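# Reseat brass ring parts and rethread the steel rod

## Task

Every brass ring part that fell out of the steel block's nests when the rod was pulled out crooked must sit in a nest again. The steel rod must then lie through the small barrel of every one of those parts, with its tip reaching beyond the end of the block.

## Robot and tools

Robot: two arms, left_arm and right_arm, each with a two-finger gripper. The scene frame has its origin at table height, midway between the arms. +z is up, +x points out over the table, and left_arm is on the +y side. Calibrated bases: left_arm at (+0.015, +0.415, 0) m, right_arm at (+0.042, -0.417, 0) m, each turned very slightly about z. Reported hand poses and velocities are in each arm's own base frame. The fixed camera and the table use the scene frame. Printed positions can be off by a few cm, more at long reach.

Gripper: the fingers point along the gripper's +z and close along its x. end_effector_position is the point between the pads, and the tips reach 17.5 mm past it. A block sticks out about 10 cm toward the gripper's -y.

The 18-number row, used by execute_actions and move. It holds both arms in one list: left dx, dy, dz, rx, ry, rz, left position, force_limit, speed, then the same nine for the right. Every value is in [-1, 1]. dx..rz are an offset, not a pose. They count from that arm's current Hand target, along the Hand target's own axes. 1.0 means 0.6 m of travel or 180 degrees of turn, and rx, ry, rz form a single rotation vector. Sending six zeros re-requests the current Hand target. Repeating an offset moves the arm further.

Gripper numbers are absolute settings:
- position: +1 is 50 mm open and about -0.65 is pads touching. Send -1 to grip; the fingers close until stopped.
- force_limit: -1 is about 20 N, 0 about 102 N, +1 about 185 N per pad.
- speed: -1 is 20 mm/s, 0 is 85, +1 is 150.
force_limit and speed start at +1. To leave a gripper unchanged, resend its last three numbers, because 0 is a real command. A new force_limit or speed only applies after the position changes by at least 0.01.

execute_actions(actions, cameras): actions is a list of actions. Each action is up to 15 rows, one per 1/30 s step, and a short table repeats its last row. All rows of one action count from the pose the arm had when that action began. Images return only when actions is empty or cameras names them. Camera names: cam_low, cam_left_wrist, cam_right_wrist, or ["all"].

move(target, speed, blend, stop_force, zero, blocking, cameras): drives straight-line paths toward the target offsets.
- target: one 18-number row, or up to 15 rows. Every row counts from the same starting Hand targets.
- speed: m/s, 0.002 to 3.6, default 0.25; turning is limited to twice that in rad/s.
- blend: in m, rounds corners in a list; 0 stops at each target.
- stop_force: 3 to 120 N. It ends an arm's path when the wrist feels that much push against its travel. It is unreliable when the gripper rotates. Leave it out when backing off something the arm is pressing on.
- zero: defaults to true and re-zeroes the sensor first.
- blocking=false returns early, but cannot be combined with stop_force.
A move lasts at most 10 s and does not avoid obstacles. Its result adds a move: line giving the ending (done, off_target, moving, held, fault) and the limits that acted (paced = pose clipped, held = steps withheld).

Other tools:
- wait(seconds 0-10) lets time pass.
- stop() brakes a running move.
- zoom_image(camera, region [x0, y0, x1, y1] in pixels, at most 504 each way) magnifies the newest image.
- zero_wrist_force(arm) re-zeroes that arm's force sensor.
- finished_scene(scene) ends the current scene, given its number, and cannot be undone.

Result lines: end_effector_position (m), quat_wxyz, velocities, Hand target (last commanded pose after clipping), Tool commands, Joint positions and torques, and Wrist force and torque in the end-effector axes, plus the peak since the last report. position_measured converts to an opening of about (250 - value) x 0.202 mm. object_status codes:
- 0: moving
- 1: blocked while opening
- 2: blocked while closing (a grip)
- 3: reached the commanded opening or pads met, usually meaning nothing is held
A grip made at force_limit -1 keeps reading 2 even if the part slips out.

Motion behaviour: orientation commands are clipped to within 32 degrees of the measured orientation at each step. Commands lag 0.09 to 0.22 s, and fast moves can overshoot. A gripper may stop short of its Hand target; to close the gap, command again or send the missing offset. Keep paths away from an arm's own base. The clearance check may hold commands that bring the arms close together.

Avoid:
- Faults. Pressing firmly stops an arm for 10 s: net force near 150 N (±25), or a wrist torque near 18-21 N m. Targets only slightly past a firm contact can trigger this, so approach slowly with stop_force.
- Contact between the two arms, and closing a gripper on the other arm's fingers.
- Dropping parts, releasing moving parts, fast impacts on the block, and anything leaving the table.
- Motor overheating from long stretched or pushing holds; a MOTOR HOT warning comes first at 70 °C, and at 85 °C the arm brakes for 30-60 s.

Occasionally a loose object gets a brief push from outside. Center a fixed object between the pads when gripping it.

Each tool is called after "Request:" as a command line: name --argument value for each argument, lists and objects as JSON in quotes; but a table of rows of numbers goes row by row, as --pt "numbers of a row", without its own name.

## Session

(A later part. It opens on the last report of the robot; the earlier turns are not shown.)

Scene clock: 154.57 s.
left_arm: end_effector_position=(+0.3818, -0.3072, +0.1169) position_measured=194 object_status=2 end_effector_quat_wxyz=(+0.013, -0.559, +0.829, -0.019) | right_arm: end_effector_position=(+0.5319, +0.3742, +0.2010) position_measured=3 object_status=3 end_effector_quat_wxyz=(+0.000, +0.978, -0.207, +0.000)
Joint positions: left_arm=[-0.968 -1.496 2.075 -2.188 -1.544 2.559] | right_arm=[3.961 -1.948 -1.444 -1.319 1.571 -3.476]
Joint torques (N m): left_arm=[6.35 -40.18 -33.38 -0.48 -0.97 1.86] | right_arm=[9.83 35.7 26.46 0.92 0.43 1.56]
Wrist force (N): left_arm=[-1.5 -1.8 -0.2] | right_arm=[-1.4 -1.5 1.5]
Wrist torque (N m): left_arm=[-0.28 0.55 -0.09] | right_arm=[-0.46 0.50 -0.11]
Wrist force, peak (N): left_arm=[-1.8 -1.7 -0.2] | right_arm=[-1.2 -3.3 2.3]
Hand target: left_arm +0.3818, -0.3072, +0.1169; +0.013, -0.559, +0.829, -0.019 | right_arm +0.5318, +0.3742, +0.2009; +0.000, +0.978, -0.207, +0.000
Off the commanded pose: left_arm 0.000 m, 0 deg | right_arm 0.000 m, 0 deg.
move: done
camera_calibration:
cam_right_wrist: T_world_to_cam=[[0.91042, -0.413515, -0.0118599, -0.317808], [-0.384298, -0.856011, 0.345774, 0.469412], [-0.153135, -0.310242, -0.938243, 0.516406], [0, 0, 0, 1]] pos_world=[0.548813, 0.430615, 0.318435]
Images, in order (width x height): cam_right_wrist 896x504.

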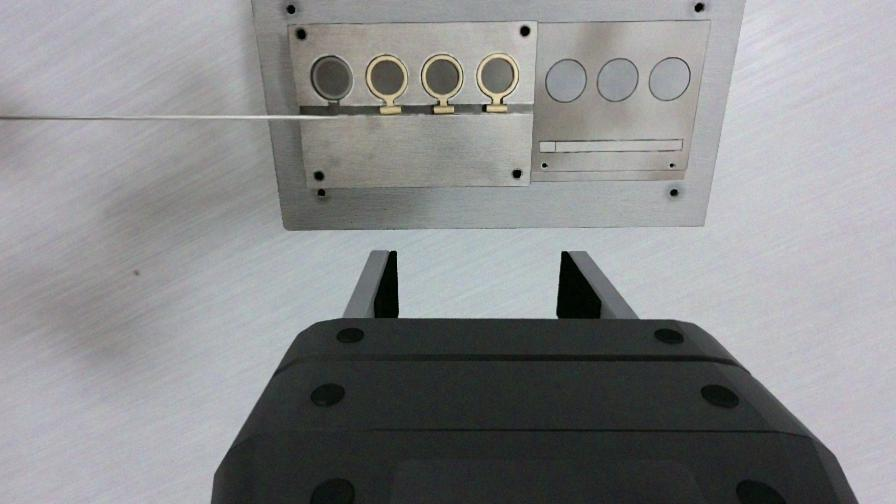

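Request:
move --pt "0 0 -0.005 0 0 0 -1 -0.5 -1 0 0 0 0 0 0 1 1 1" --pt "-0.005 0 -0.005 0 0 0 -1 -0.5 -1 0 0 0 0 0 0 1 1 1" --speed 0.03 --cameras '["cam_right_wrist"]'

Request:
zoom_image --camera "cam_right_wrist" --region '[270, 80, 370, 140]'

Request:
move --pt "0 0 0 0 0 0 -1 -0.5 -1 0 -0.14 0 0 0 0 1 1 1" --speed 0.1 --cameras '["cam_right_wrist"]'

Request:
zoom_image --camera "cam_right_wrist" --region '[270, 250, 370, 320]'

Request:
zoom_image --camera "cam_right_wrist" --region '[0, 220, 250, 345]'

Scene clock: 156.30 s.
left_arm: end_effector_position=(+0.3828, -0.3043, +0.1199) position_measured=194 object_status=2 end_effector_quat_wxyz=(+0.013, -0.559, +0.829, -0.019) | right_arm: end_effector_position=(+0.5318, +0.3742, +0.2009) position_measured=3 object_status=3 end_effector_quat_wxyz=(+0.000, +0.978, -0.207, +0.000)
Joint positions: left_arm=[-0.962 -1.503 2.073 -2.18 -1.545 2.565] | right_arm=[3.961 -1.949 -1.445 -1.319 1.571 -3.476]
Joint torques (N m): left_arm=[-5.71 -27.75 -12.1 -6.01 -1.02 -1.9] | right_arm=[11.43 32.65 19.24 0.65 -2.62 1.52]
Wrist force (N): left_arm=[-1.6 -1.8 0.1] | right_arm=[-1.2 -1.6 1.4]
Wrist torque (N m): left_arm=[-0.31 0.58 -0.09] | right_arm=[-0.46 0.46 -0.10]
Wrist force, peak (N): left_arm=[-2.1 -1.9 0.2] | right_arm=[-1.4 -1.5 1.5]
Hand target: left_arm +0.3828, -0.3044, +0.1199; +0.013, -0.559, +0.829, -0.019 | right_arm +0.5318, +0.3742, +0.2009; +0.000, +0.978, -0.207, +0.000
Off the commanded pose: left_arm 0.000 m, 0 deg | right_arm 0.000 m, 0 deg.
move: done
camera_calibration:
cam_right_wrist: T_world_to_cam=[[0.910447, -0.413453, -0.0119381, -0.317784], [-0.384197, -0.85601, 0.345891, 0.469439], [-0.153229, -0.310328, -0.938199, 0.516418], [0, 0, 0, 1]] pos_world=[0.548813, 0.430715, 0.318335]
Images, in order (width x height): cam_right_wrist 896x504.

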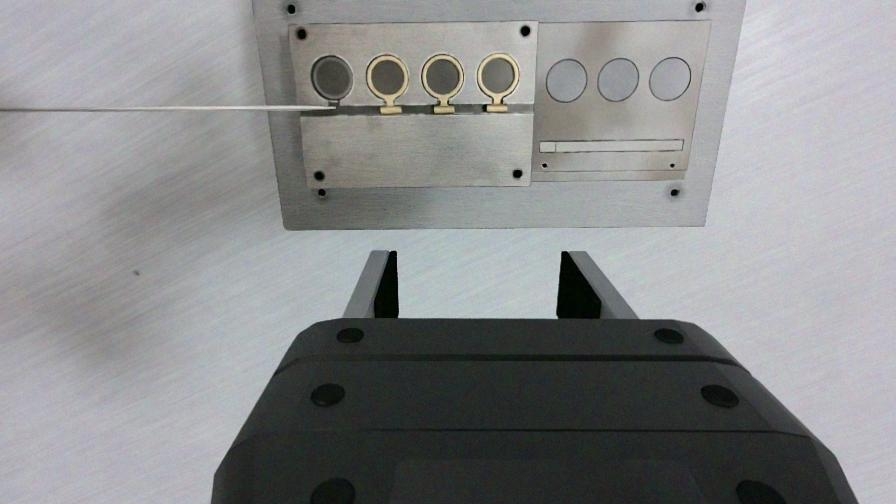

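Scaled by 5.040 from the camera's 896x504 image, which has a finer 1280x720 frame.

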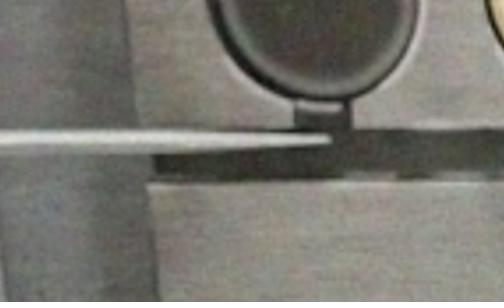

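Scene clock: 157.60 s.
left_arm: end_effector_position=(+0.3828, -0.3044, +0.1199) position_measured=194 object_status=2 end_effector_quat_wxyz=(+0.013, -0.559, +0.829, -0.019) | right_arm: end_effector_position=(+0.5657, +0.4511, +0.2008) position_measured=3 object_status=3 end_effector_quat_wxyz=(+0.000, +0.978, -0.207, +0.000)
Joint positions: left_arm=[-0.962 -1.503 2.073 -2.18 -1.545 2.565] | right_arm=[4 -2.127 -1.178 -1.408 1.571 -3.437]
Joint torques (N m): left_arm=[-6.19 -17.25 -10.88 -6.08 0 -1.84] | right_arm=[-9.74 62.4 28.02 5.82 -0.82 -2.04]
Wrist force (N): left_arm=[-1.5 -1.5 0.2] | right_arm=[-1.2 -1.4 1.6]
Wrist torque (N m): left_arm=[-0.27 0.57 -0.08] | right_arm=[-0.43 0.47 -0.19]
Wrist force, peak (N): left_arm=[-1.6 -2.0 0.1] | right_arm=[-1.5 -3.0 1.4]
Hand target: left_arm +0.3828, -0.3044, +0.1199; +0.013, -0.559, +0.829, -0.019 | right_arm +0.5658, +0.4511, +0.2009; +0.000, +0.978, -0.207, +0.000
Off the commanded pose: left_arm 0.000 m, 0 deg | right_arm 0.000 m, 0 deg.
move: done
camera_calibration:
cam_right_wrist: T_world_to_cam=[[0.910493, -0.413352, -0.0118916, -0.316949], [-0.384085, -0.855982, 0.346084, 0.548184], [-0.153234, -0.31054, -0.938128, 0.545471], [0, 0, 0, 1]] pos_world=[0.582713, 0.507614, 0.318235]
Images, in order (width x height): cam_right_wrist 896x504.

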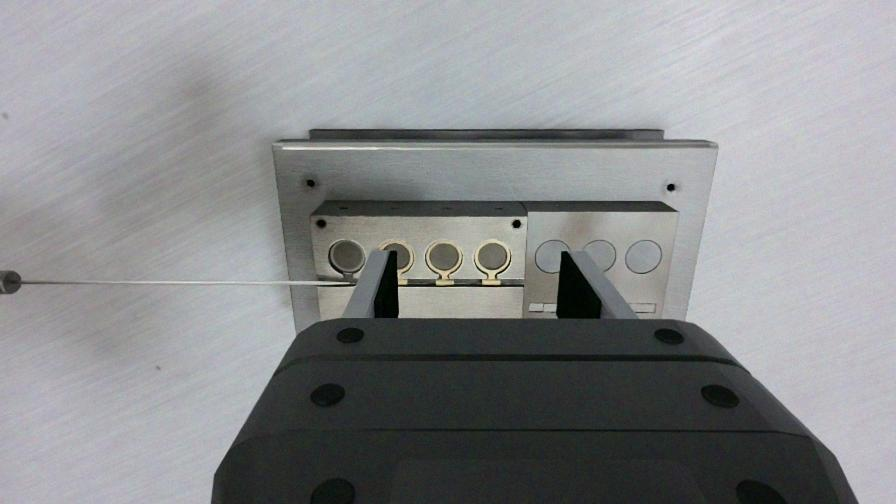

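Scaled by 5.040 from the camera's 896x504 image, which has a finer 1280x720 frame.

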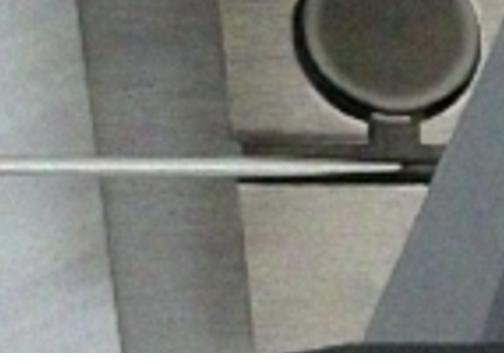

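Scaled by 2.016 from the camera's 896x504 image, which has a finer 1280x720 frame.

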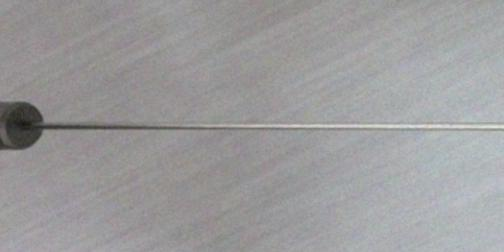

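Request:
move --target '[0.0023,0,0.004,-0.0055,0,0,-1,-0.5,-1,0,0.14,0,0,0,0,1,1,1]' --speed 0.05 --cameras '["cam_right_wrist"]'

Request:
zoom_image --camera "cam_right_wrist" --region '[300, 50, 600, 200]'

Scene clock: 161.73 s.
left_arm: end_effector_position=(+0.3824, -0.3057, +0.1175) position_measured=194 object_status=2 end_effector_quat_wxyz=(+0.009, -0.559, +0.829, -0.012) | right_arm: end_effector_position=(+0.5319, +0.3741, +0.2010) position_measured=3 object_status=3 end_effector_quat_wxyz=(+0.000, +0.978, -0.207, +0.000) end_effector_velocity=(+0.002, +0.001, +0.000) end_effector_angular_velocity=(+0.002, -0.001, -0.001)
Joint positions: left_arm=[-0.959 -1.491 2.062 -2.166 -1.554 2.567] | right_arm=[3.961 -1.948 -1.445 -1.318 1.571 -3.476]
Joint velocities: left_arm=[within noise] | right_arm=[-0.001 -0.004 0.006 0 0 0]
Joint torques (N m): left_arm=[5.67 -22.37 -29.31 -1.11 -0.25 1.64] | right_arm=[8.13 33.64 34.09 1.38 1.7 0.68]
Wrist force (N): left_arm=[-1.4 -1.2 -1.5] | right_arm=[-1.4 -1.4 1.4]
Wrist torque (N m): left_arm=[-0.04 0.60 -0.03] | right_arm=[-0.44 0.49 -0.10]
Wrist force, peak (N): left_arm=[-1.8 -2.0 0.1] | right_arm=[-1.2 -1.9 1.5]
Hand target: left_arm +0.3824, -0.3057, +0.1175; +0.009, -0.559, +0.829, -0.012 | right_arm +0.5318, +0.3742, +0.2009; +0.000, +0.978, -0.207, +0.000
Off the commanded pose: left_arm 0.000 m, 0 deg | right_arm 0.000 m, 0 deg.
move: done
camera_calibration:
cam_right_wrist: T_world_to_cam=[[0.910453, -0.413445, -0.0117809, -0.317881], [-0.3843, -0.856117, 0.345509, 0.469544], [-0.152935, -0.310042, -0.938342, 0.516242], [0, 0, 0, 1]] pos_world=[0.548814, 0.430615, 0.318434]
Images, in order (width x height): cam_right_wrist 896x504.

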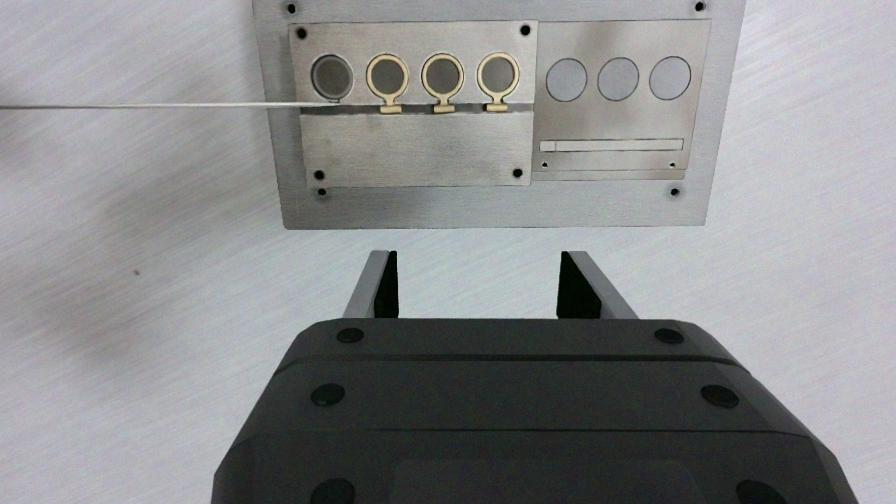

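Scaled by 1.680 from the camera's 896x504 image, which has a finer 1280x720 frame.

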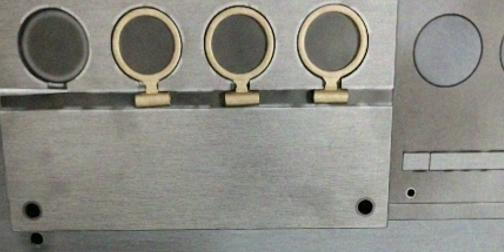

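Request:
zoom_image --camera "cam_right_wrist" --region '[280, 85, 400, 135]'

Request:
zoom_image --camera "cam_right_wrist" --region '[0, 80, 120, 130]'

Request:
execute_actions --actions '[[[0,0,0,0,0,0,-1,-0.5,-1,0,-0.14,0,0,0,0,1,1,1]]]' --cameras '[]'

Request:
wait --seconds 0.3 --cameras '["cam_right_wrist"]'

Request:
zoom_image --camera "cam_right_wrist" --region '[300, 250, 420, 310]'

Scaled by 4.200 from the camera's 896x504 image, which has a finer 1280x720 frame.

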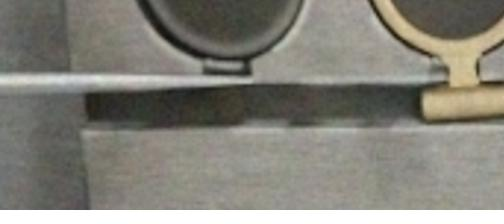

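Scaled by 4.200 from the camera's 896x504 image, which has a finer 1280x720 frame.

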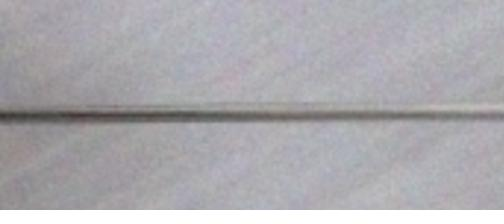

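Scene clock: 162.97 s.
left_arm: end_effector_position=(+0.3824, -0.3057, +0.1175) position_measured=194 object_status=2 end_effector_quat_wxyz=(+0.009, -0.559, +0.829, -0.012) | right_arm: end_effector_position=(+0.5658, +0.4510, +0.2010) position_measured=3 object_status=3 end_effector_quat_wxyz=(+0.000, +0.978, -0.207, +0.000)
Joint positions: left_arm=[-0.959 -1.491 2.062 -2.166 -1.554 2.567] | right_arm=[4 -2.127 -1.177 -1.407 1.571 -3.437]
Joint torques (N m): left_arm=[0.85 -38.58 -9.43 -3.94 0.57 0.34] | right_arm=[10.78 39.92 34.11 3.08 1.96 1.77]
Wrist force (N): left_arm=[-1.2 -1.1 -1.3] | right_arm=[-1.2 -1.0 1.6]
Wrist torque (N m): left_arm=[-0.03 0.58 -0.03] | right_arm=[-0.38 0.46 -0.19]
Wrist force, peak (N): left_arm=[-1.6 -1.3 -1.3] | right_arm=[5.9 20.0 -10.7]
Hand target: left_arm +0.3824, -0.3057, +0.1175; +0.009, -0.559, +0.829, -0.012 | right_arm +0.5658, +0.4511, +0.2009; +0.000, +0.978, -0.207, +0.000
Off the commanded pose: left_arm 0.000 m, 0 deg | right_arm 0.000 m, 0 deg.
Step readings (end_effector_position of left_arm | right_arm):
0: (+0.3824, -0.3057, +0.1175) | (+0.5318, +0.3742, +0.2009)
1: (+0.3824, -0.3057, +0.1175) | (+0.5319, +0.3748, +0.2007)
2: (+0.3824, -0.3057, +0.1175) | (+0.5333, +0.3828, +0.1980)
4: (+0.3824, -0.3057, +0.1175) | (+0.5479, +0.4266, +0.1946)
8: (+0.3824, -0.3057, +0.1175) | (+0.5665, +0.4552, +0.2011)
15: (+0.3824, -0.3057, +0.1175) | (+0.5657, +0.4508, +0.2008)
No camera images: "cameras" was empty.

Scene clock: 163.27 s.
left_arm: end_effector_position=(+0.3824, -0.3057, +0.1175) position_measured=194 object_status=2 end_effector_quat_wxyz=(+0.009, -0.559, +0.829, -0.012) | right_arm: end_effector_position=(+0.5658, +0.4511, +0.2009) position_measured=3 object_status=3 end_effector_quat_wxyz=(+0.000, +0.978, -0.207, +0.000)
Joint positions: left_arm=[-0.959 -1.491 2.062 -2.166 -1.554 2.567] | right_arm=[4 -2.127 -1.177 -1.408 1.571 -3.437]
Joint torques (N m): left_arm=[0.13 -39.2 -9.1 -3.89 0.66 -0.09] | right_arm=[11.44 41.57 33.83 0.79 1.87 1.39]
Wrist force (N): left_arm=[-1.1 -1.2 -1.3] | right_arm=[-1.1 -1.1 1.4]
Wrist torque (N m): left_arm=[-0.04 0.56 -0.02] | right_arm=[-0.40 0.45 -0.18]
Wrist force, peak (N): left_arm=[-1.4 -1.3 -1.3] | right_arm=[-1.2 -1.3 1.7]
Hand target: left_arm +0.3824, -0.3057, +0.1175; +0.009, -0.559, +0.829, -0.012 | right_arm +0.5658, +0.4511, +0.2009; +0.000, +0.978, -0.207, +0.000
Tool commands: left_gripper/position=-1.0 left_gripper/force_limit=-0.5 left_gripper/speed=-1.0 right_gripper/position=+1.0 right_gripper/force_limit=+1.0 right_gripper/speed=+1.0
Off the commanded pose: left_arm 0.000 m, 0 deg | right_arm 0.000 m, 0 deg.
wait: 0.30 s; at rest by 0.17 s
camera_calibration:
cam_right_wrist: T_world_to_cam=[[0.910461, -0.413425, -0.0118526, -0.317035], [-0.384202, -0.856022, 0.345855, 0.54823], [-0.153131, -0.310333, -0.938213, 0.545505], [0, 0, 0, 1]] pos_world=[0.582813, 0.507515, 0.318435]
Images, in order (width x height): cam_right_wrist 896x504.

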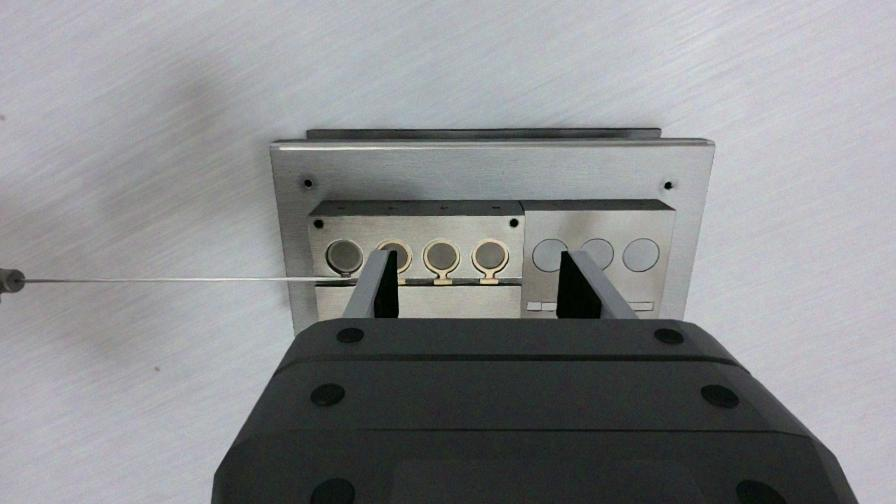

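Scaled by 4.200 from the camera's 896x504 image, which has a finer 1280x720 frame.

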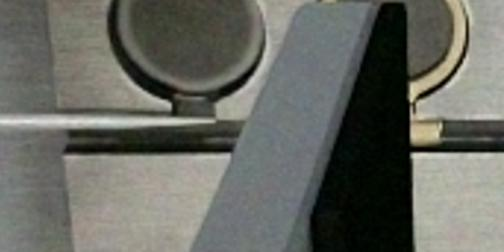

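Request:
move --target '[0,0,-0.01,0,0,0,-1,-0.5,-1,0,0.14,0,0,0,0,1,1,1]' --speed 0.1 --cameras '["cam_right_wrist"]'

Request:
zoom_image --camera "cam_right_wrist" --region '[280, 85, 400, 135]'

Request:
zoom_image --camera "cam_right_wrist" --region '[0, 80, 120, 130]'

Request:
zoom_image --camera "cam_right_wrist" --region '[180, 80, 300, 130]'

Scene clock: 165.40 s.
left_arm: end_effector_position=(+0.3822, -0.3056, +0.1235) position_measured=194 object_status=2 end_effector_quat_wxyz=(+0.009, -0.559, +0.829, -0.012) | right_arm: end_effector_position=(+0.5319, +0.3742, +0.2010) position_measured=3 object_status=3 end_effector_quat_wxyz=(+0.000, +0.978, -0.207, +0.000)
Joint positions: left_arm=[-0.96 -1.5 2.054 -2.149 -1.554 2.567] | right_arm=[3.961 -1.948 -1.444 -1.319 1.571 -3.476]
Joint torques (N m): left_arm=[-5.63 -30.21 -26 -4.08 0.5 -1.84] | right_arm=[10.75 35.05 26.83 0.88 -0.43 1.65]
Wrist force (N): left_arm=[-1.6 -1.8 0.1] | right_arm=[-1.3 -1.4 1.3]
Wrist torque (N m): left_arm=[-0.30 0.58 -0.08] | right_arm=[-0.43 0.47 -0.11]
Wrist force, peak (N): left_arm=[-1.2 -2.3 -1.1] | right_arm=[-1.4 -2.9 2.1]
Hand target: left_arm +0.3822, -0.3056, +0.1235; +0.009, -0.559, +0.829, -0.012 | right_arm +0.5318, +0.3742, +0.2009; +0.000, +0.978, -0.207, +0.000
Off the commanded pose: left_arm 0.000 m, 0 deg | right_arm 0.000 m, 0 deg.
move: done
camera_calibration:
cam_right_wrist: T_world_to_cam=[[0.91043, -0.413492, -0.0119126, -0.317807], [-0.384273, -0.856055, 0.345694, 0.469443], [-0.153139, -0.310152, -0.938272, 0.516379], [0, 0, 0, 1]] pos_world=[0.548813, 0.430615, 0.318434]
Images, in order (width x height): cam_right_wrist 896x504.

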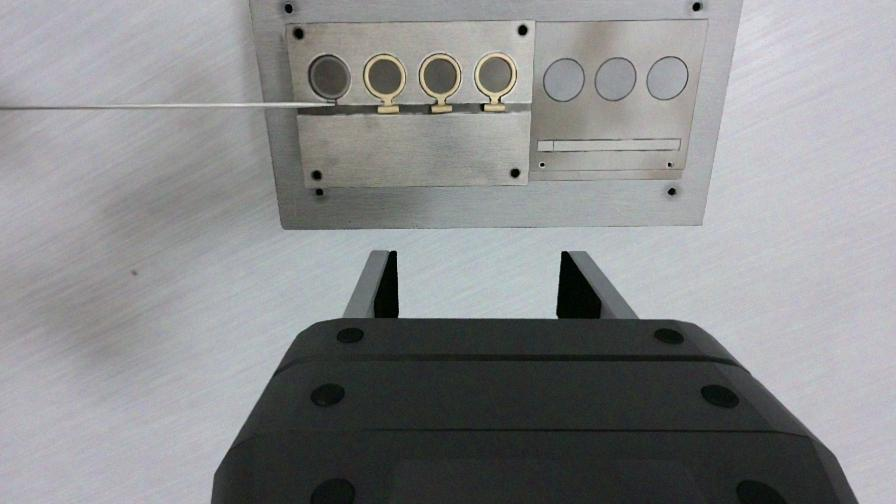

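Scaled by 4.200 from the camera's 896x504 image, which has a finer 1280x720 frame.

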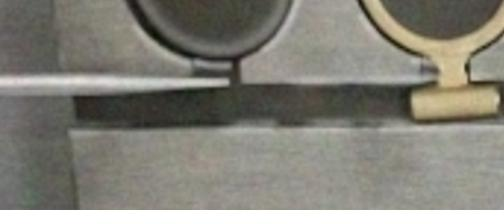

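Scaled by 4.200 from the camera's 896x504 image, which has a finer 1280x720 frame.

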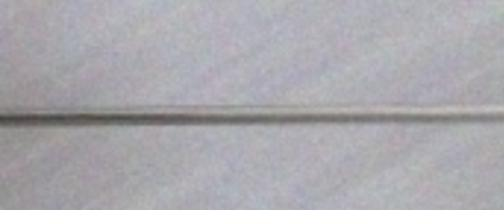

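Scaled by 4.200 from the camera's 896x504 image, which has a finer 1280x720 frame.

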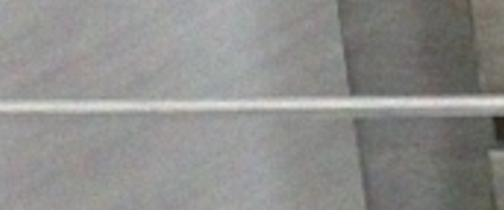

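Request:
move --target '[0.0037,0,0,0,0,0,-1,-0.5,-1,0,0,0,0,0,0,1,1,1]' --speed 0.05 --cameras '["cam_right_wrist"]'

Request:
zoom_image --camera "cam_right_wrist" --region '[280, 85, 400, 135]'

Request:
zoom_image --camera "cam_right_wrist" --region '[0, 80, 120, 130]'

Request:
zoom_image --camera "cam_right_wrist" --region '[460, 85, 580, 135]'

Scene clock: 167.23 s.
left_arm: end_effector_position=(+0.3814, -0.3077, +0.1234) position_measured=194 object_status=2 end_effector_quat_wxyz=(+0.009, -0.559, +0.829, -0.012) | right_arm: end_effector_position=(+0.5318, +0.3742, +0.2009) position_measured=3 object_status=3 end_effector_quat_wxyz=(+0.000, +0.978, -0.207, +0.000)
Joint positions: left_arm=[-0.964 -1.498 2.052 -2.149 -1.554 2.563] | right_arm=[3.961 -1.949 -1.445 -1.319 1.571 -3.476]
Joint torques (N m): left_arm=[-0.68 -19.54 -33.11 -0.37 0.6 -1.1] | right_arm=[10.58 33.37 18.72 1.16 -2.57 1.51]
Wrist force (N): left_arm=[-1.6 -1.7 -0.1] | right_arm=[-1.3 -1.1 1.5]
Wrist torque (N m): left_arm=[-0.30 0.58 -0.08] | right_arm=[-0.39 0.47 -0.11]
Wrist force, peak (N): left_arm=[-1.8 -1.9 0.3] | right_arm=[-1.1 -1.5 1.6]
Hand target: left_arm +0.3814, -0.3077, +0.1235; +0.009, -0.559, +0.829, -0.012 | right_arm +0.5318, +0.3742, +0.2009; +0.000, +0.978, -0.207, +0.000
Off the commanded pose: left_arm 0.000 m, 0 deg | right_arm 0.000 m, 0 deg.
move: done
camera_calibration:
cam_right_wrist: T_world_to_cam=[[0.910447, -0.413453, -0.0119381, -0.317784], [-0.384197, -0.85601, 0.345891, 0.469439], [-0.153229, -0.310328, -0.938199, 0.516418], [0, 0, 0, 1]] pos_world=[0.548813, 0.430715, 0.318335]
Images, in order (width x height): cam_right_wrist 896x504.

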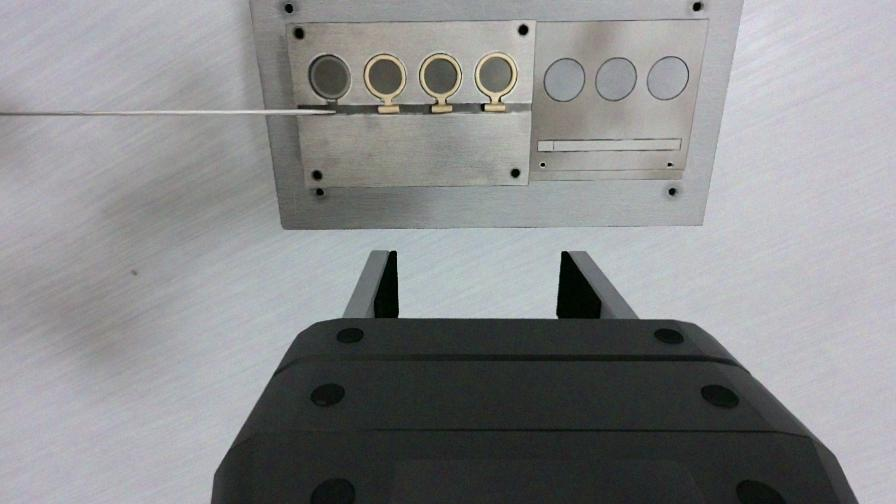

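Scaled by 4.200 from the camera's 896x504 image, which has a finer 1280x720 frame.

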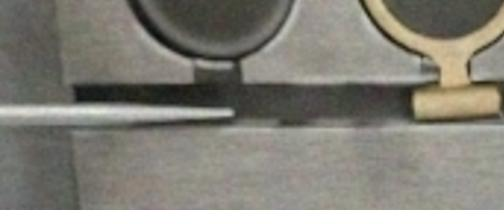

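Scaled by 4.200 from the camera's 896x504 image, which has a finer 1280x720 frame.

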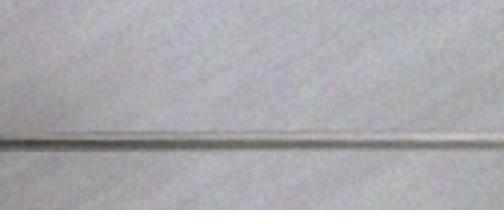

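Scaled by 4.200 from the camera's 896x504 image, which has a finer 1280x720 frame.

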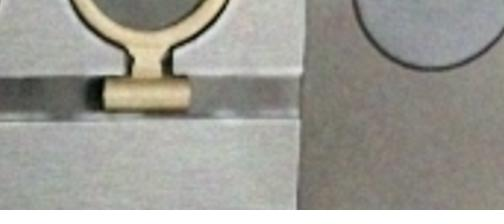

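Request:
move --pt "-0.0009 0 0 0 0 0 -1 -0.5 -1 0 0 0 0 0 0 1 1 1" --pt "-0.0009 0 0.008 0 0 0 -1 -0.5 -1 0 -0.14 0 0 0 0 1 1 1" --speed 0.1 --cameras '["cam_right_wrist"]'

Request:
zoom_image --camera "cam_right_wrist" --region '[280, 260, 400, 310]'

Request:
zoom_image --camera "cam_right_wrist" --region '[0, 260, 120, 310]'

Request:
move --target '[0,0,0,0,0,0,-1,-0.5,-1,0,0.14,0,0,0,0,1,1,1]' --speed 0.1 --cameras '["cam_right_wrist"]'

Request:
zoom_image --camera "cam_right_wrist" --region '[280, 85, 400, 135]'

Request:
zoom_image --camera "cam_right_wrist" --region '[0, 80, 120, 130]'

Scene clock: 170.07 s.
left_arm: end_effector_position=(+0.3817, -0.3072, +0.1186) position_measured=194 object_status=2 end_effector_quat_wxyz=(+0.009, -0.559, +0.829, -0.012) | right_arm: end_effector_position=(+0.5657, +0.4511, +0.2008) position_measured=3 object_status=3 end_effector_quat_wxyz=(+0.000, +0.978, -0.207, +0.000)
Joint positions: left_arm=[-0.963 -1.491 2.059 -2.163 -1.554 2.564] | right_arm=[4 -2.127 -1.178 -1.408 1.571 -3.437]
Joint torques (N m): left_arm=[6.74 -27.37 -15.56 -2.49 -1.01 1.77] | right_arm=[-10.57 61.53 27.7 6 -0.65 -1.96]
Wrist force (N): left_arm=[-1.5 -1.7 0.1] | right_arm=[-1.2 -1.1 1.6]
Wrist torque (N m): left_arm=[-0.29 0.56 -0.08] | right_arm=[-0.39 0.47 -0.19]
Wrist force, peak (N): left_arm=[-1.8 -1.9 0.1] | right_arm=[-1.3 -2.8 1.5]
Hand target: left_arm +0.3817, -0.3072, +0.1187; +0.009, -0.559, +0.829, -0.012 | right_arm +0.5658, +0.4511, +0.2009; +0.000, +0.978, -0.207, +0.000
Off the commanded pose: left_arm 0.000 m, 0 deg | right_arm 0.000 m, 0 deg.
move: done
camera_calibration:
cam_right_wrist: T_world_to_cam=[[0.910493, -0.413352, -0.0118916, -0.316949], [-0.384085, -0.855982, 0.346084, 0.548184], [-0.153234, -0.31054, -0.938128, 0.545471], [0, 0, 0, 1]] pos_world=[0.582713, 0.507614, 0.318235]
Images, in order (width x height): cam_right_wrist 896x504.

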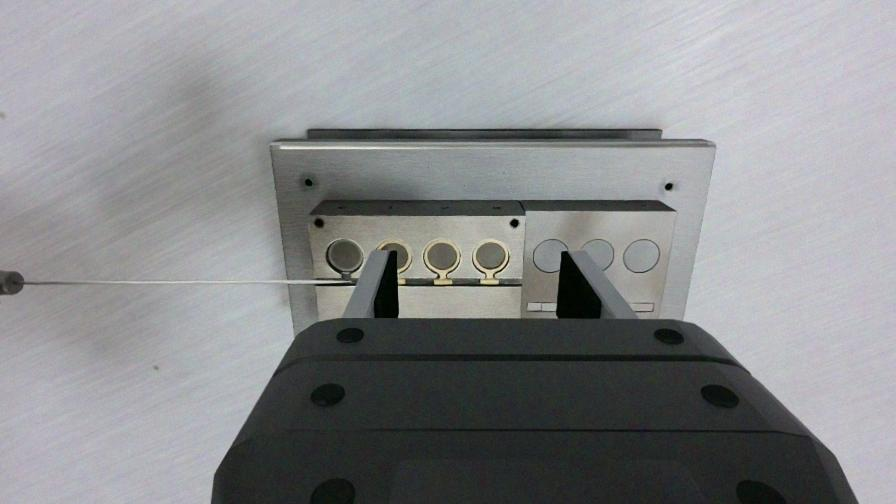

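Scaled by 4.200 from the camera's 896x504 image, which has a finer 1280x720 frame.

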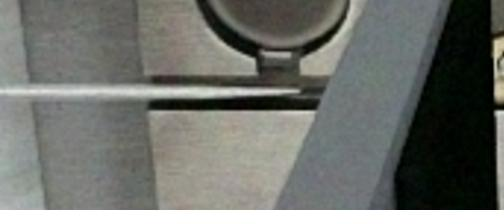

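Scaled by 4.200 from the camera's 896x504 image, which has a finer 1280x720 frame.

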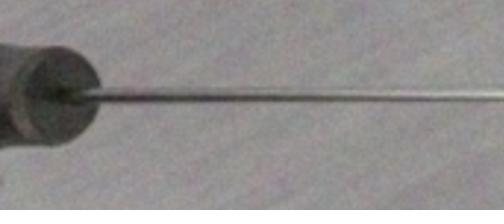

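Scene clock: 171.33 s.
left_arm: end_effector_position=(+0.3817, -0.3072, +0.1186) position_measured=194 object_status=2 end_effector_quat_wxyz=(+0.009, -0.559, +0.829, -0.012) | right_arm: end_effector_position=(+0.5319, +0.3742, +0.2010) position_measured=3 object_status=3 end_effector_quat_wxyz=(+0.000, +0.978, -0.207, +0.000)
Joint positions: left_arm=[-0.963 -1.491 2.059 -2.163 -1.554 2.564] | right_arm=[3.961 -1.948 -1.444 -1.319 1.571 -3.476]
Joint torques (N m): left_arm=[6.45 -41.25 -32.87 -1.38 -0.99 1.55] | right_arm=[10.26 36.08 26.64 0.86 0.97 1.54]
Wrist force (N): left_arm=[-1.3 -1.9 0.1] | right_arm=[-1.3 -1.1 1.6]
Wrist torque (N m): left_arm=[-0.32 0.52 -0.08] | right_arm=[-0.40 0.49 -0.11]
Wrist force, peak (N): left_arm=[-1.9 -1.9 0.2] | right_arm=[-1.4 -2.6 1.5]
Hand target: left_arm +0.3817, -0.3072, +0.1187; +0.009, -0.559, +0.829, -0.012 | right_arm +0.5318, +0.3742, +0.2009; +0.000, +0.978, -0.207, +0.000
Off the commanded pose: left_arm 0.000 m, 0 deg | right_arm 0.000 m, 0 deg.
move: done
camera_calibration:
cam_right_wrist: T_world_to_cam=[[0.91042, -0.413515, -0.0118599, -0.317808], [-0.384298, -0.856011, 0.345774, 0.469412], [-0.153135, -0.310242, -0.938243, 0.516406], [0, 0, 0, 1]] pos_world=[0.548813, 0.430615, 0.318435]
Images, in order (width x height): cam_right_wrist 896x504.

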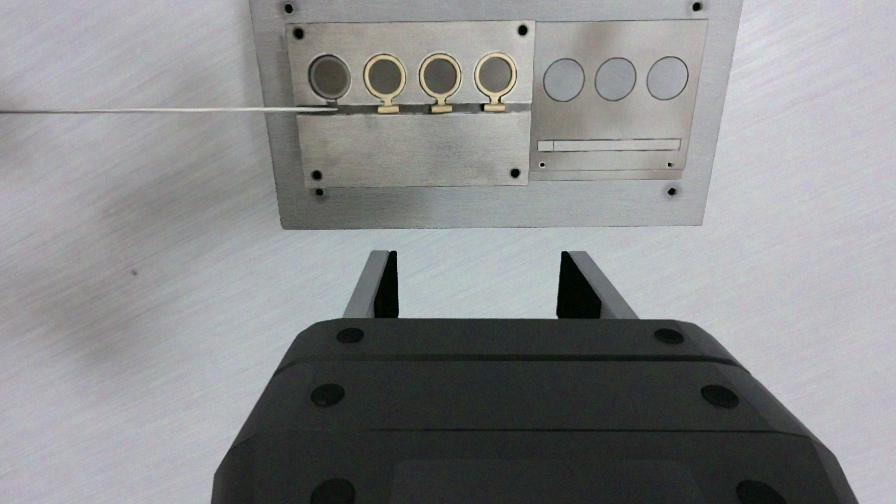

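Scaled by 4.200 from the camera's 896x504 image, which has a finer 1280x720 frame.

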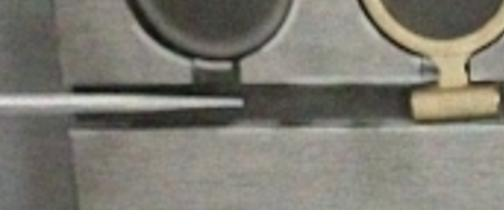

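Scaled by 4.200 from the camera's 896x504 image, which has a finer 1280x720 frame.

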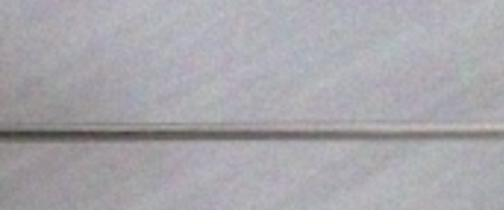

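Request:
move --target '[0.0003,0,0.0068,0.0045,0,0,-1,-0.5,-1,0,-0.14,0,0,0,0,1,1,1]' --speed 0.1 --cameras '["cam_right_wrist"]'

Request:
zoom_image --camera "cam_right_wrist" --region '[280, 260, 400, 310]'

Request:
zoom_image --camera "cam_right_wrist" --region '[0, 260, 120, 310]'

Request:
move --target '[0,0,0,0,0,0,-1,-0.5,-1,0,0.14,0,0,0,0,1,1,1]' --speed 0.1 --cameras '["cam_right_wrist"]'

Request:
zoom_image --camera "cam_right_wrist" --region '[280, 85, 400, 135]'

Request:
zoom_image --camera "cam_right_wrist" --region '[0, 80, 120, 130]'

Scene clock: 174.07 s.
left_arm: end_effector_position=(+0.3817, -0.3074, +0.1145) position_measured=194 object_status=2 end_effector_quat_wxyz=(+0.013, -0.559, +0.829, -0.018) | right_arm: end_effector_position=(+0.5657, +0.4511, +0.2008) position_measured=3 object_status=3 end_effector_quat_wxyz=(+0.000, +0.978, -0.207, +0.000)
Joint positions: left_arm=[-0.967 -1.491 2.076 -2.191 -1.546 2.56] | right_arm=[4 -2.127 -1.178 -1.408 1.571 -3.437]
Joint torques (N m): left_arm=[-2.05 -17.37 -24.92 -1.35 -0.95 -0.82] | right_arm=[-11.3 63.12 28 6.11 -0.71 -1.74]
Wrist force (N): left_arm=[-2.7 -2.1 -0.2] | right_arm=[-1.0 -1.3 1.4]
Wrist torque (N m): left_arm=[-0.24 0.52 -0.31] | right_arm=[-0.43 0.43 -0.19]
Wrist force, peak (N): left_arm=[-2.8 -2.4 -0.4] | right_arm=[-1.2 -2.8 1.5]
Hand target: left_arm +0.3818, -0.3074, +0.1146; +0.013, -0.559, +0.829, -0.018 | right_arm +0.5658, +0.4511, +0.2009; +0.000, +0.978, -0.207, +0.000
Off the commanded pose: left_arm 0.000 m, 0 deg | right_arm 0.000 m, 0 deg.
move: done
camera_calibration:
cam_right_wrist: T_world_to_cam=[[0.910493, -0.413352, -0.0118916, -0.316949], [-0.384085, -0.855982, 0.346084, 0.548184], [-0.153234, -0.31054, -0.938128, 0.545471], [0, 0, 0, 1]] pos_world=[0.582713, 0.507614, 0.318235]
Images, in order (width x height): cam_right_wrist 896x504.

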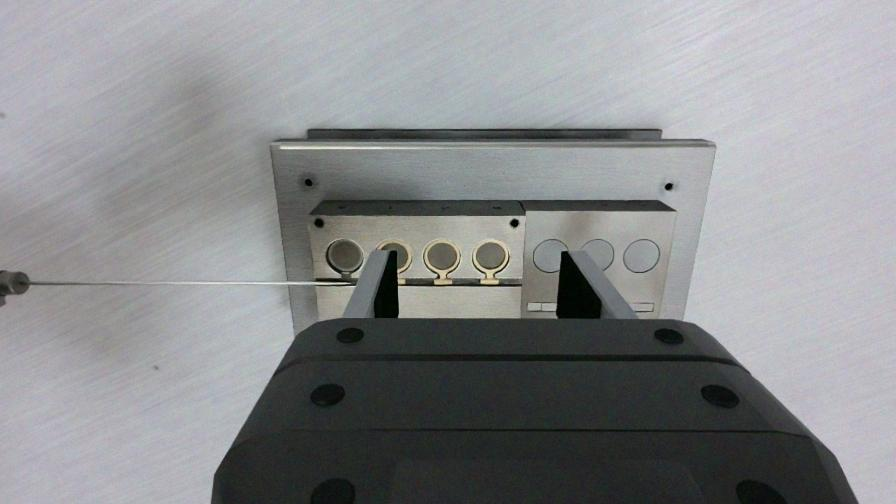

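Scaled by 4.200 from the camera's 896x504 image, which has a finer 1280x720 frame.

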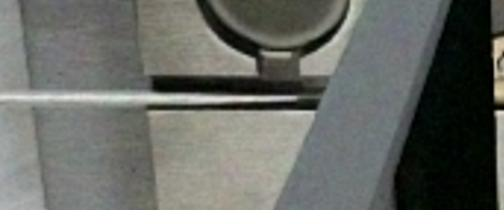

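Scaled by 4.200 from the camera's 896x504 image, which has a finer 1280x720 frame.

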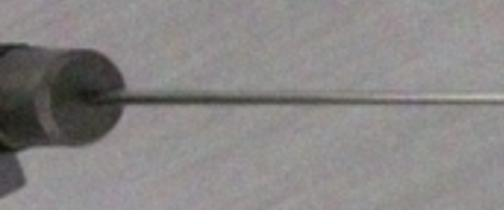

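Scene clock: 175.33 s.
left_arm: end_effector_position=(+0.3818, -0.3074, +0.1146) position_measured=194 object_status=2 end_effector_quat_wxyz=(+0.013, -0.559, +0.829, -0.018) | right_arm: end_effector_position=(+0.5319, +0.3742, +0.2010) position_measured=3 object_status=3 end_effector_quat_wxyz=(+0.000, +0.978, -0.207, +0.000)
Joint positions: left_arm=[-0.967 -1.491 2.076 -2.191 -1.546 2.56] | right_arm=[3.961 -1.948 -1.444 -1.319 1.571 -3.476]
Joint torques (N m): left_arm=[6.07 -17.96 -33.77 -1.01 -1 1.86] | right_arm=[10.9 36.08 27.29 0.96 1.1 1.72]
Wrist force (N): left_arm=[-2.9 -1.0 -0.4] | right_arm=[-1.5 -1.4 1.4]
Wrist torque (N m): left_arm=[-0.22 0.54 -0.31] | right_arm=[-0.44 0.50 -0.11]
Wrist force, peak (N): left_arm=[-3.0 -2.3 -0.2] | right_arm=[-1.2 -2.7 1.1]
Hand target: left_arm +0.3818, -0.3074, +0.1146; +0.013, -0.559, +0.829, -0.018 | right_arm +0.5318, +0.3742, +0.2009; +0.000, +0.978, -0.207, +0.000
Off the commanded pose: left_arm 0.000 m, 0 deg | right_arm 0.000 m, 0 deg.
move: done
camera_calibration:
cam_right_wrist: T_world_to_cam=[[0.91042, -0.413515, -0.0118599, -0.317808], [-0.384298, -0.856011, 0.345774, 0.469412], [-0.153135, -0.310242, -0.938243, 0.516406], [0, 0, 0, 1]] pos_world=[0.548813, 0.430615, 0.318435]
Images, in order (width x height): cam_right_wrist 896x504.

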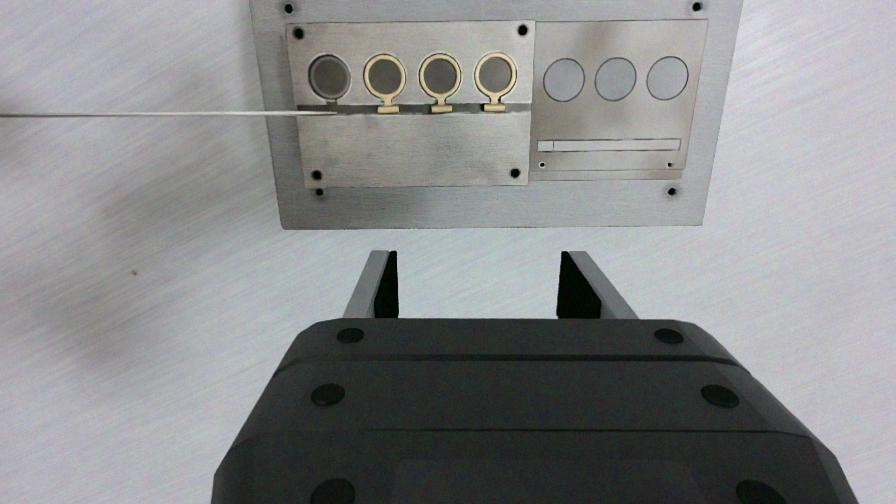

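Scaled by 4.200 from the camera's 896x504 image, which has a finer 1280x720 frame.

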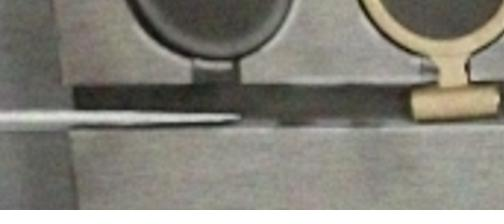

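Scaled by 4.200 from the camera's 896x504 image, which has a finer 1280x720 frame.

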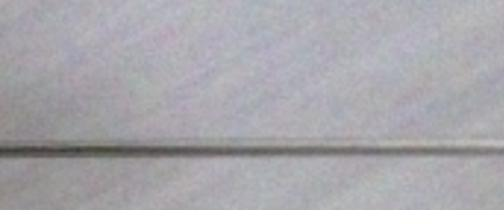

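Request:
move --target '[-0.0025,0,0,0,0,0,-1,-0.5,-1,0,0,0,0,0,0,1,1,1]' --speed 0.1 --cameras '["cam_right_wrist"]'

Request:
zoom_image --camera "cam_right_wrist" --region '[280, 85, 400, 135]'

Request:
zoom_image --camera "cam_right_wrist" --region '[0, 80, 120, 130]'

Scene clock: 176.33 s.
left_arm: end_effector_position=(+0.3823, -0.3060, +0.1146) position_measured=194 object_status=2 end_effector_quat_wxyz=(+0.013, -0.559, +0.829, -0.018) | right_arm: end_effector_position=(+0.5318, +0.3742, +0.2009) position_measured=3 object_status=3 end_effector_quat_wxyz=(+0.000, +0.978, -0.207, +0.000)
Joint positions: left_arm=[-0.964 -1.492 2.077 -2.191 -1.546 2.563] | right_arm=[3.961 -1.949 -1.445 -1.319 1.571 -3.476]
Joint torques (N m): left_arm=[3.72 -40.59 -8.29 -5.56 -1.03 1.36] | right_arm=[9.79 33.37 18.42 0.89 -1.49 1.61]
Wrist force (N): left_arm=[-1.5 -1.7 0.0] | right_arm=[-1.4 -1.2 1.9]
Wrist torque (N m): left_arm=[-0.30 0.57 -0.08] | right_arm=[-0.42 0.50 -0.10]
Wrist force, peak (N): left_arm=[-2.9 -1.3 -0.1] | right_arm=[-1.4 -1.2 1.9]
Hand target: left_arm +0.3823, -0.3061, +0.1146; +0.013, -0.559, +0.829, -0.018 | right_arm +0.5318, +0.3742, +0.2009; +0.000, +0.978, -0.207, +0.000
Off the commanded pose: left_arm 0.000 m, 0 deg | right_arm 0.000 m, 0 deg.
move: done
camera_calibration:
cam_right_wrist: T_world_to_cam=[[0.910447, -0.413453, -0.0119381, -0.317784], [-0.384197, -0.85601, 0.345891, 0.469439], [-0.153229, -0.310328, -0.938199, 0.516418], [0, 0, 0, 1]] pos_world=[0.548813, 0.430715, 0.318335]
Images, in order (width x height): cam_right_wrist 896x504.

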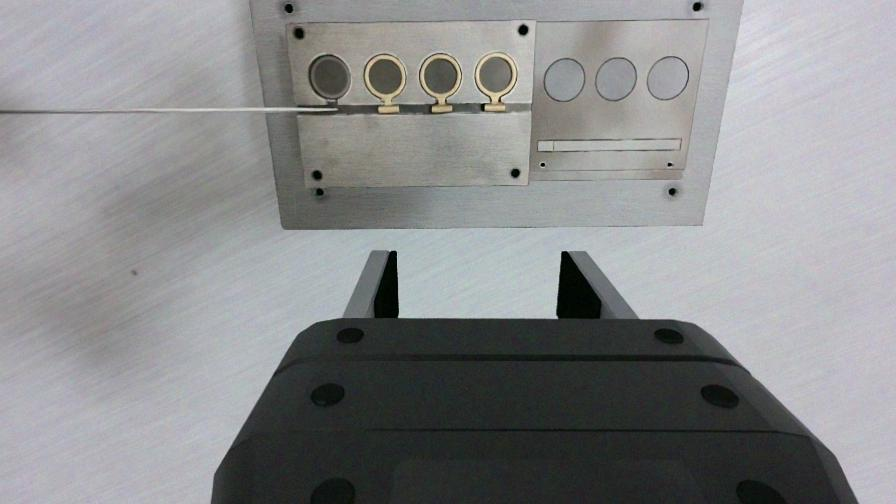

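Scaled by 4.200 from the camera's 896x504 image, which has a finer 1280x720 frame.

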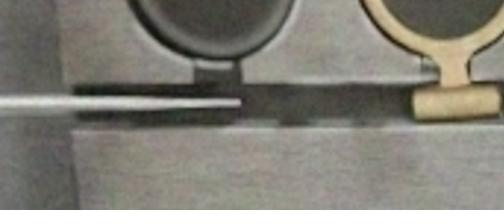

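Scaled by 4.200 from the camera's 896x504 image, which has a finer 1280x720 frame.

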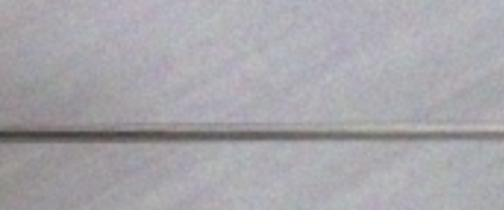

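Request:
move --target '[0,-0.0233,0.001,0,0,0,-1,-0.5,-1,0,0,0,0,0,0,1,1,1]' --speed 0.03 --stop_force 4 --cameras '["cam_right_wrist"]'

Request:
zoom_image --camera "cam_right_wrist" --region '[320, 85, 440, 135]'

Request:
move --target '[0,0,0,0,0,0,-1,-0.5,-1,0,-0.14,0,0,0,0,1,1,1]' --speed 0.1 --cameras '["cam_right_wrist"]'

Request:
zoom_image --camera "cam_right_wrist" --region '[320, 260, 440, 310]'

Scene clock: 178.37 s.
left_arm: end_effector_position=(+0.3953, -0.3113, +0.1146) position_measured=194 object_status=2 end_effector_quat_wxyz=(+0.013, -0.559, +0.829, -0.018) | right_arm: end_effector_position=(+0.5318, +0.3742, +0.2009) position_measured=3 object_status=3 end_effector_quat_wxyz=(+0.000, +0.978, -0.207, +0.000)
Joint positions: left_arm=[-0.948 -1.461 2.042 -2.188 -1.547 2.579] | right_arm=[3.961 -1.949 -1.445 -1.319 1.571 -3.476]
Joint torques (N m): left_arm=[-6.22 -42.12 -7.75 -4.14 -0.57 -1.95] | right_arm=[9.83 32.93 17.86 1.14 -2.68 1.36]
Wrist force (N): left_arm=[-1.5 -1.7 0.0] | right_arm=[-1.5 -1.5 1.5]
Wrist torque (N m): left_arm=[-0.30 0.57 -0.16] | right_arm=[-0.46 0.50 -0.11]
Wrist force, peak (N): left_arm=[-1.7 -1.9 0.2] | right_arm=[-1.5 -1.5 1.5]
Hand target: left_arm +0.3953, -0.3113, +0.1146; +0.013, -0.559, +0.829, -0.018 | right_arm +0.5318, +0.3742, +0.2009; +0.000, +0.978, -0.207, +0.000
Off the commanded pose: left_arm 0.000 m, 0 deg | right_arm 0.000 m, 0 deg.
move: done
camera_calibration:
cam_right_wrist: T_world_to_cam=[[0.910447, -0.413453, -0.0119381, -0.317784], [-0.384197, -0.85601, 0.345891, 0.469439], [-0.153229, -0.310328, -0.938199, 0.516418], [0, 0, 0, 1]] pos_world=[0.548813, 0.430715, 0.318335]
Images, in order (width x height): cam_right_wrist 896x504.

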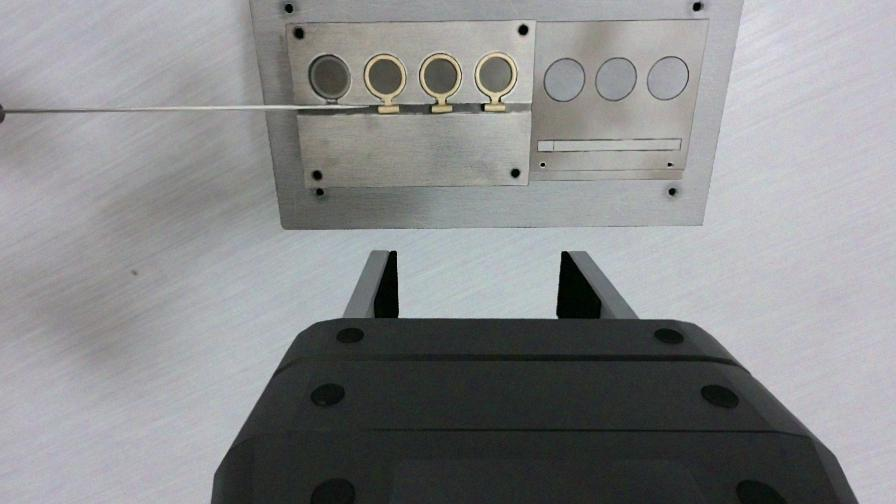

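Scaled by 4.200 from the camera's 896x504 image, which has a finer 1280x720 frame.

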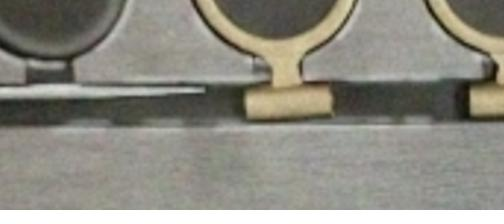

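Scene clock: 179.67 s.
left_arm: end_effector_position=(+0.3953, -0.3113, +0.1146) position_measured=194 object_status=2 end_effector_quat_wxyz=(+0.013, -0.559, +0.829, -0.018) | right_arm: end_effector_position=(+0.5657, +0.4511, +0.2008) position_measured=3 object_status=3 end_effector_quat_wxyz=(+0.000, +0.978, -0.207, +0.000)
Joint positions: left_arm=[-0.948 -1.461 2.042 -2.188 -1.547 2.579] | right_arm=[4 -2.127 -1.178 -1.408 1.571 -3.437]
Joint torques (N m): left_arm=[-6.22 -42.17 -8.15 -4.22 0.06 -1.78] | right_arm=[-10.26 62.79 28.57 6.12 -0.68 -1.94]
Wrist force (N): left_arm=[-1.6 -1.8 0.3] | right_arm=[-1.2 -1.3 1.4]
Wrist torque (N m): left_arm=[-0.32 0.57 -0.16] | right_arm=[-0.43 0.45 -0.19]
Wrist force, peak (N): left_arm=[-1.6 -2.1 0.4] | right_arm=[-1.6 -2.9 1.8]
Hand target: left_arm +0.3953, -0.3113, +0.1146; +0.013, -0.559, +0.829, -0.018 | right_arm +0.5658, +0.4511, +0.2009; +0.000, +0.978, -0.207, +0.000
Off the commanded pose: left_arm 0.000 m, 0 deg | right_arm 0.000 m, 0 deg.
move: done
camera_calibration:
cam_right_wrist: T_world_to_cam=[[0.910493, -0.413352, -0.0118916, -0.316949], [-0.384085, -0.855982, 0.346084, 0.548184], [-0.153234, -0.31054, -0.938128, 0.545471], [0, 0, 0, 1]] pos_world=[0.582713, 0.507614, 0.318235]
Images, in order (width x height): cam_right_wrist 896x504.

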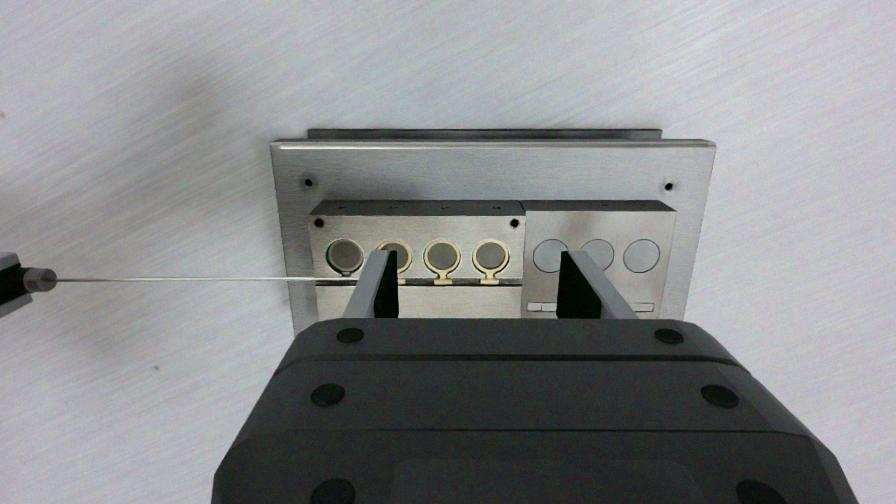

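Scaled by 4.200 from the camera's 896x504 image, which has a finer 1280x720 frame.

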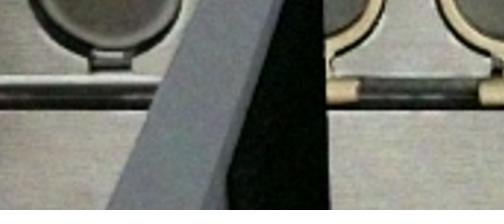

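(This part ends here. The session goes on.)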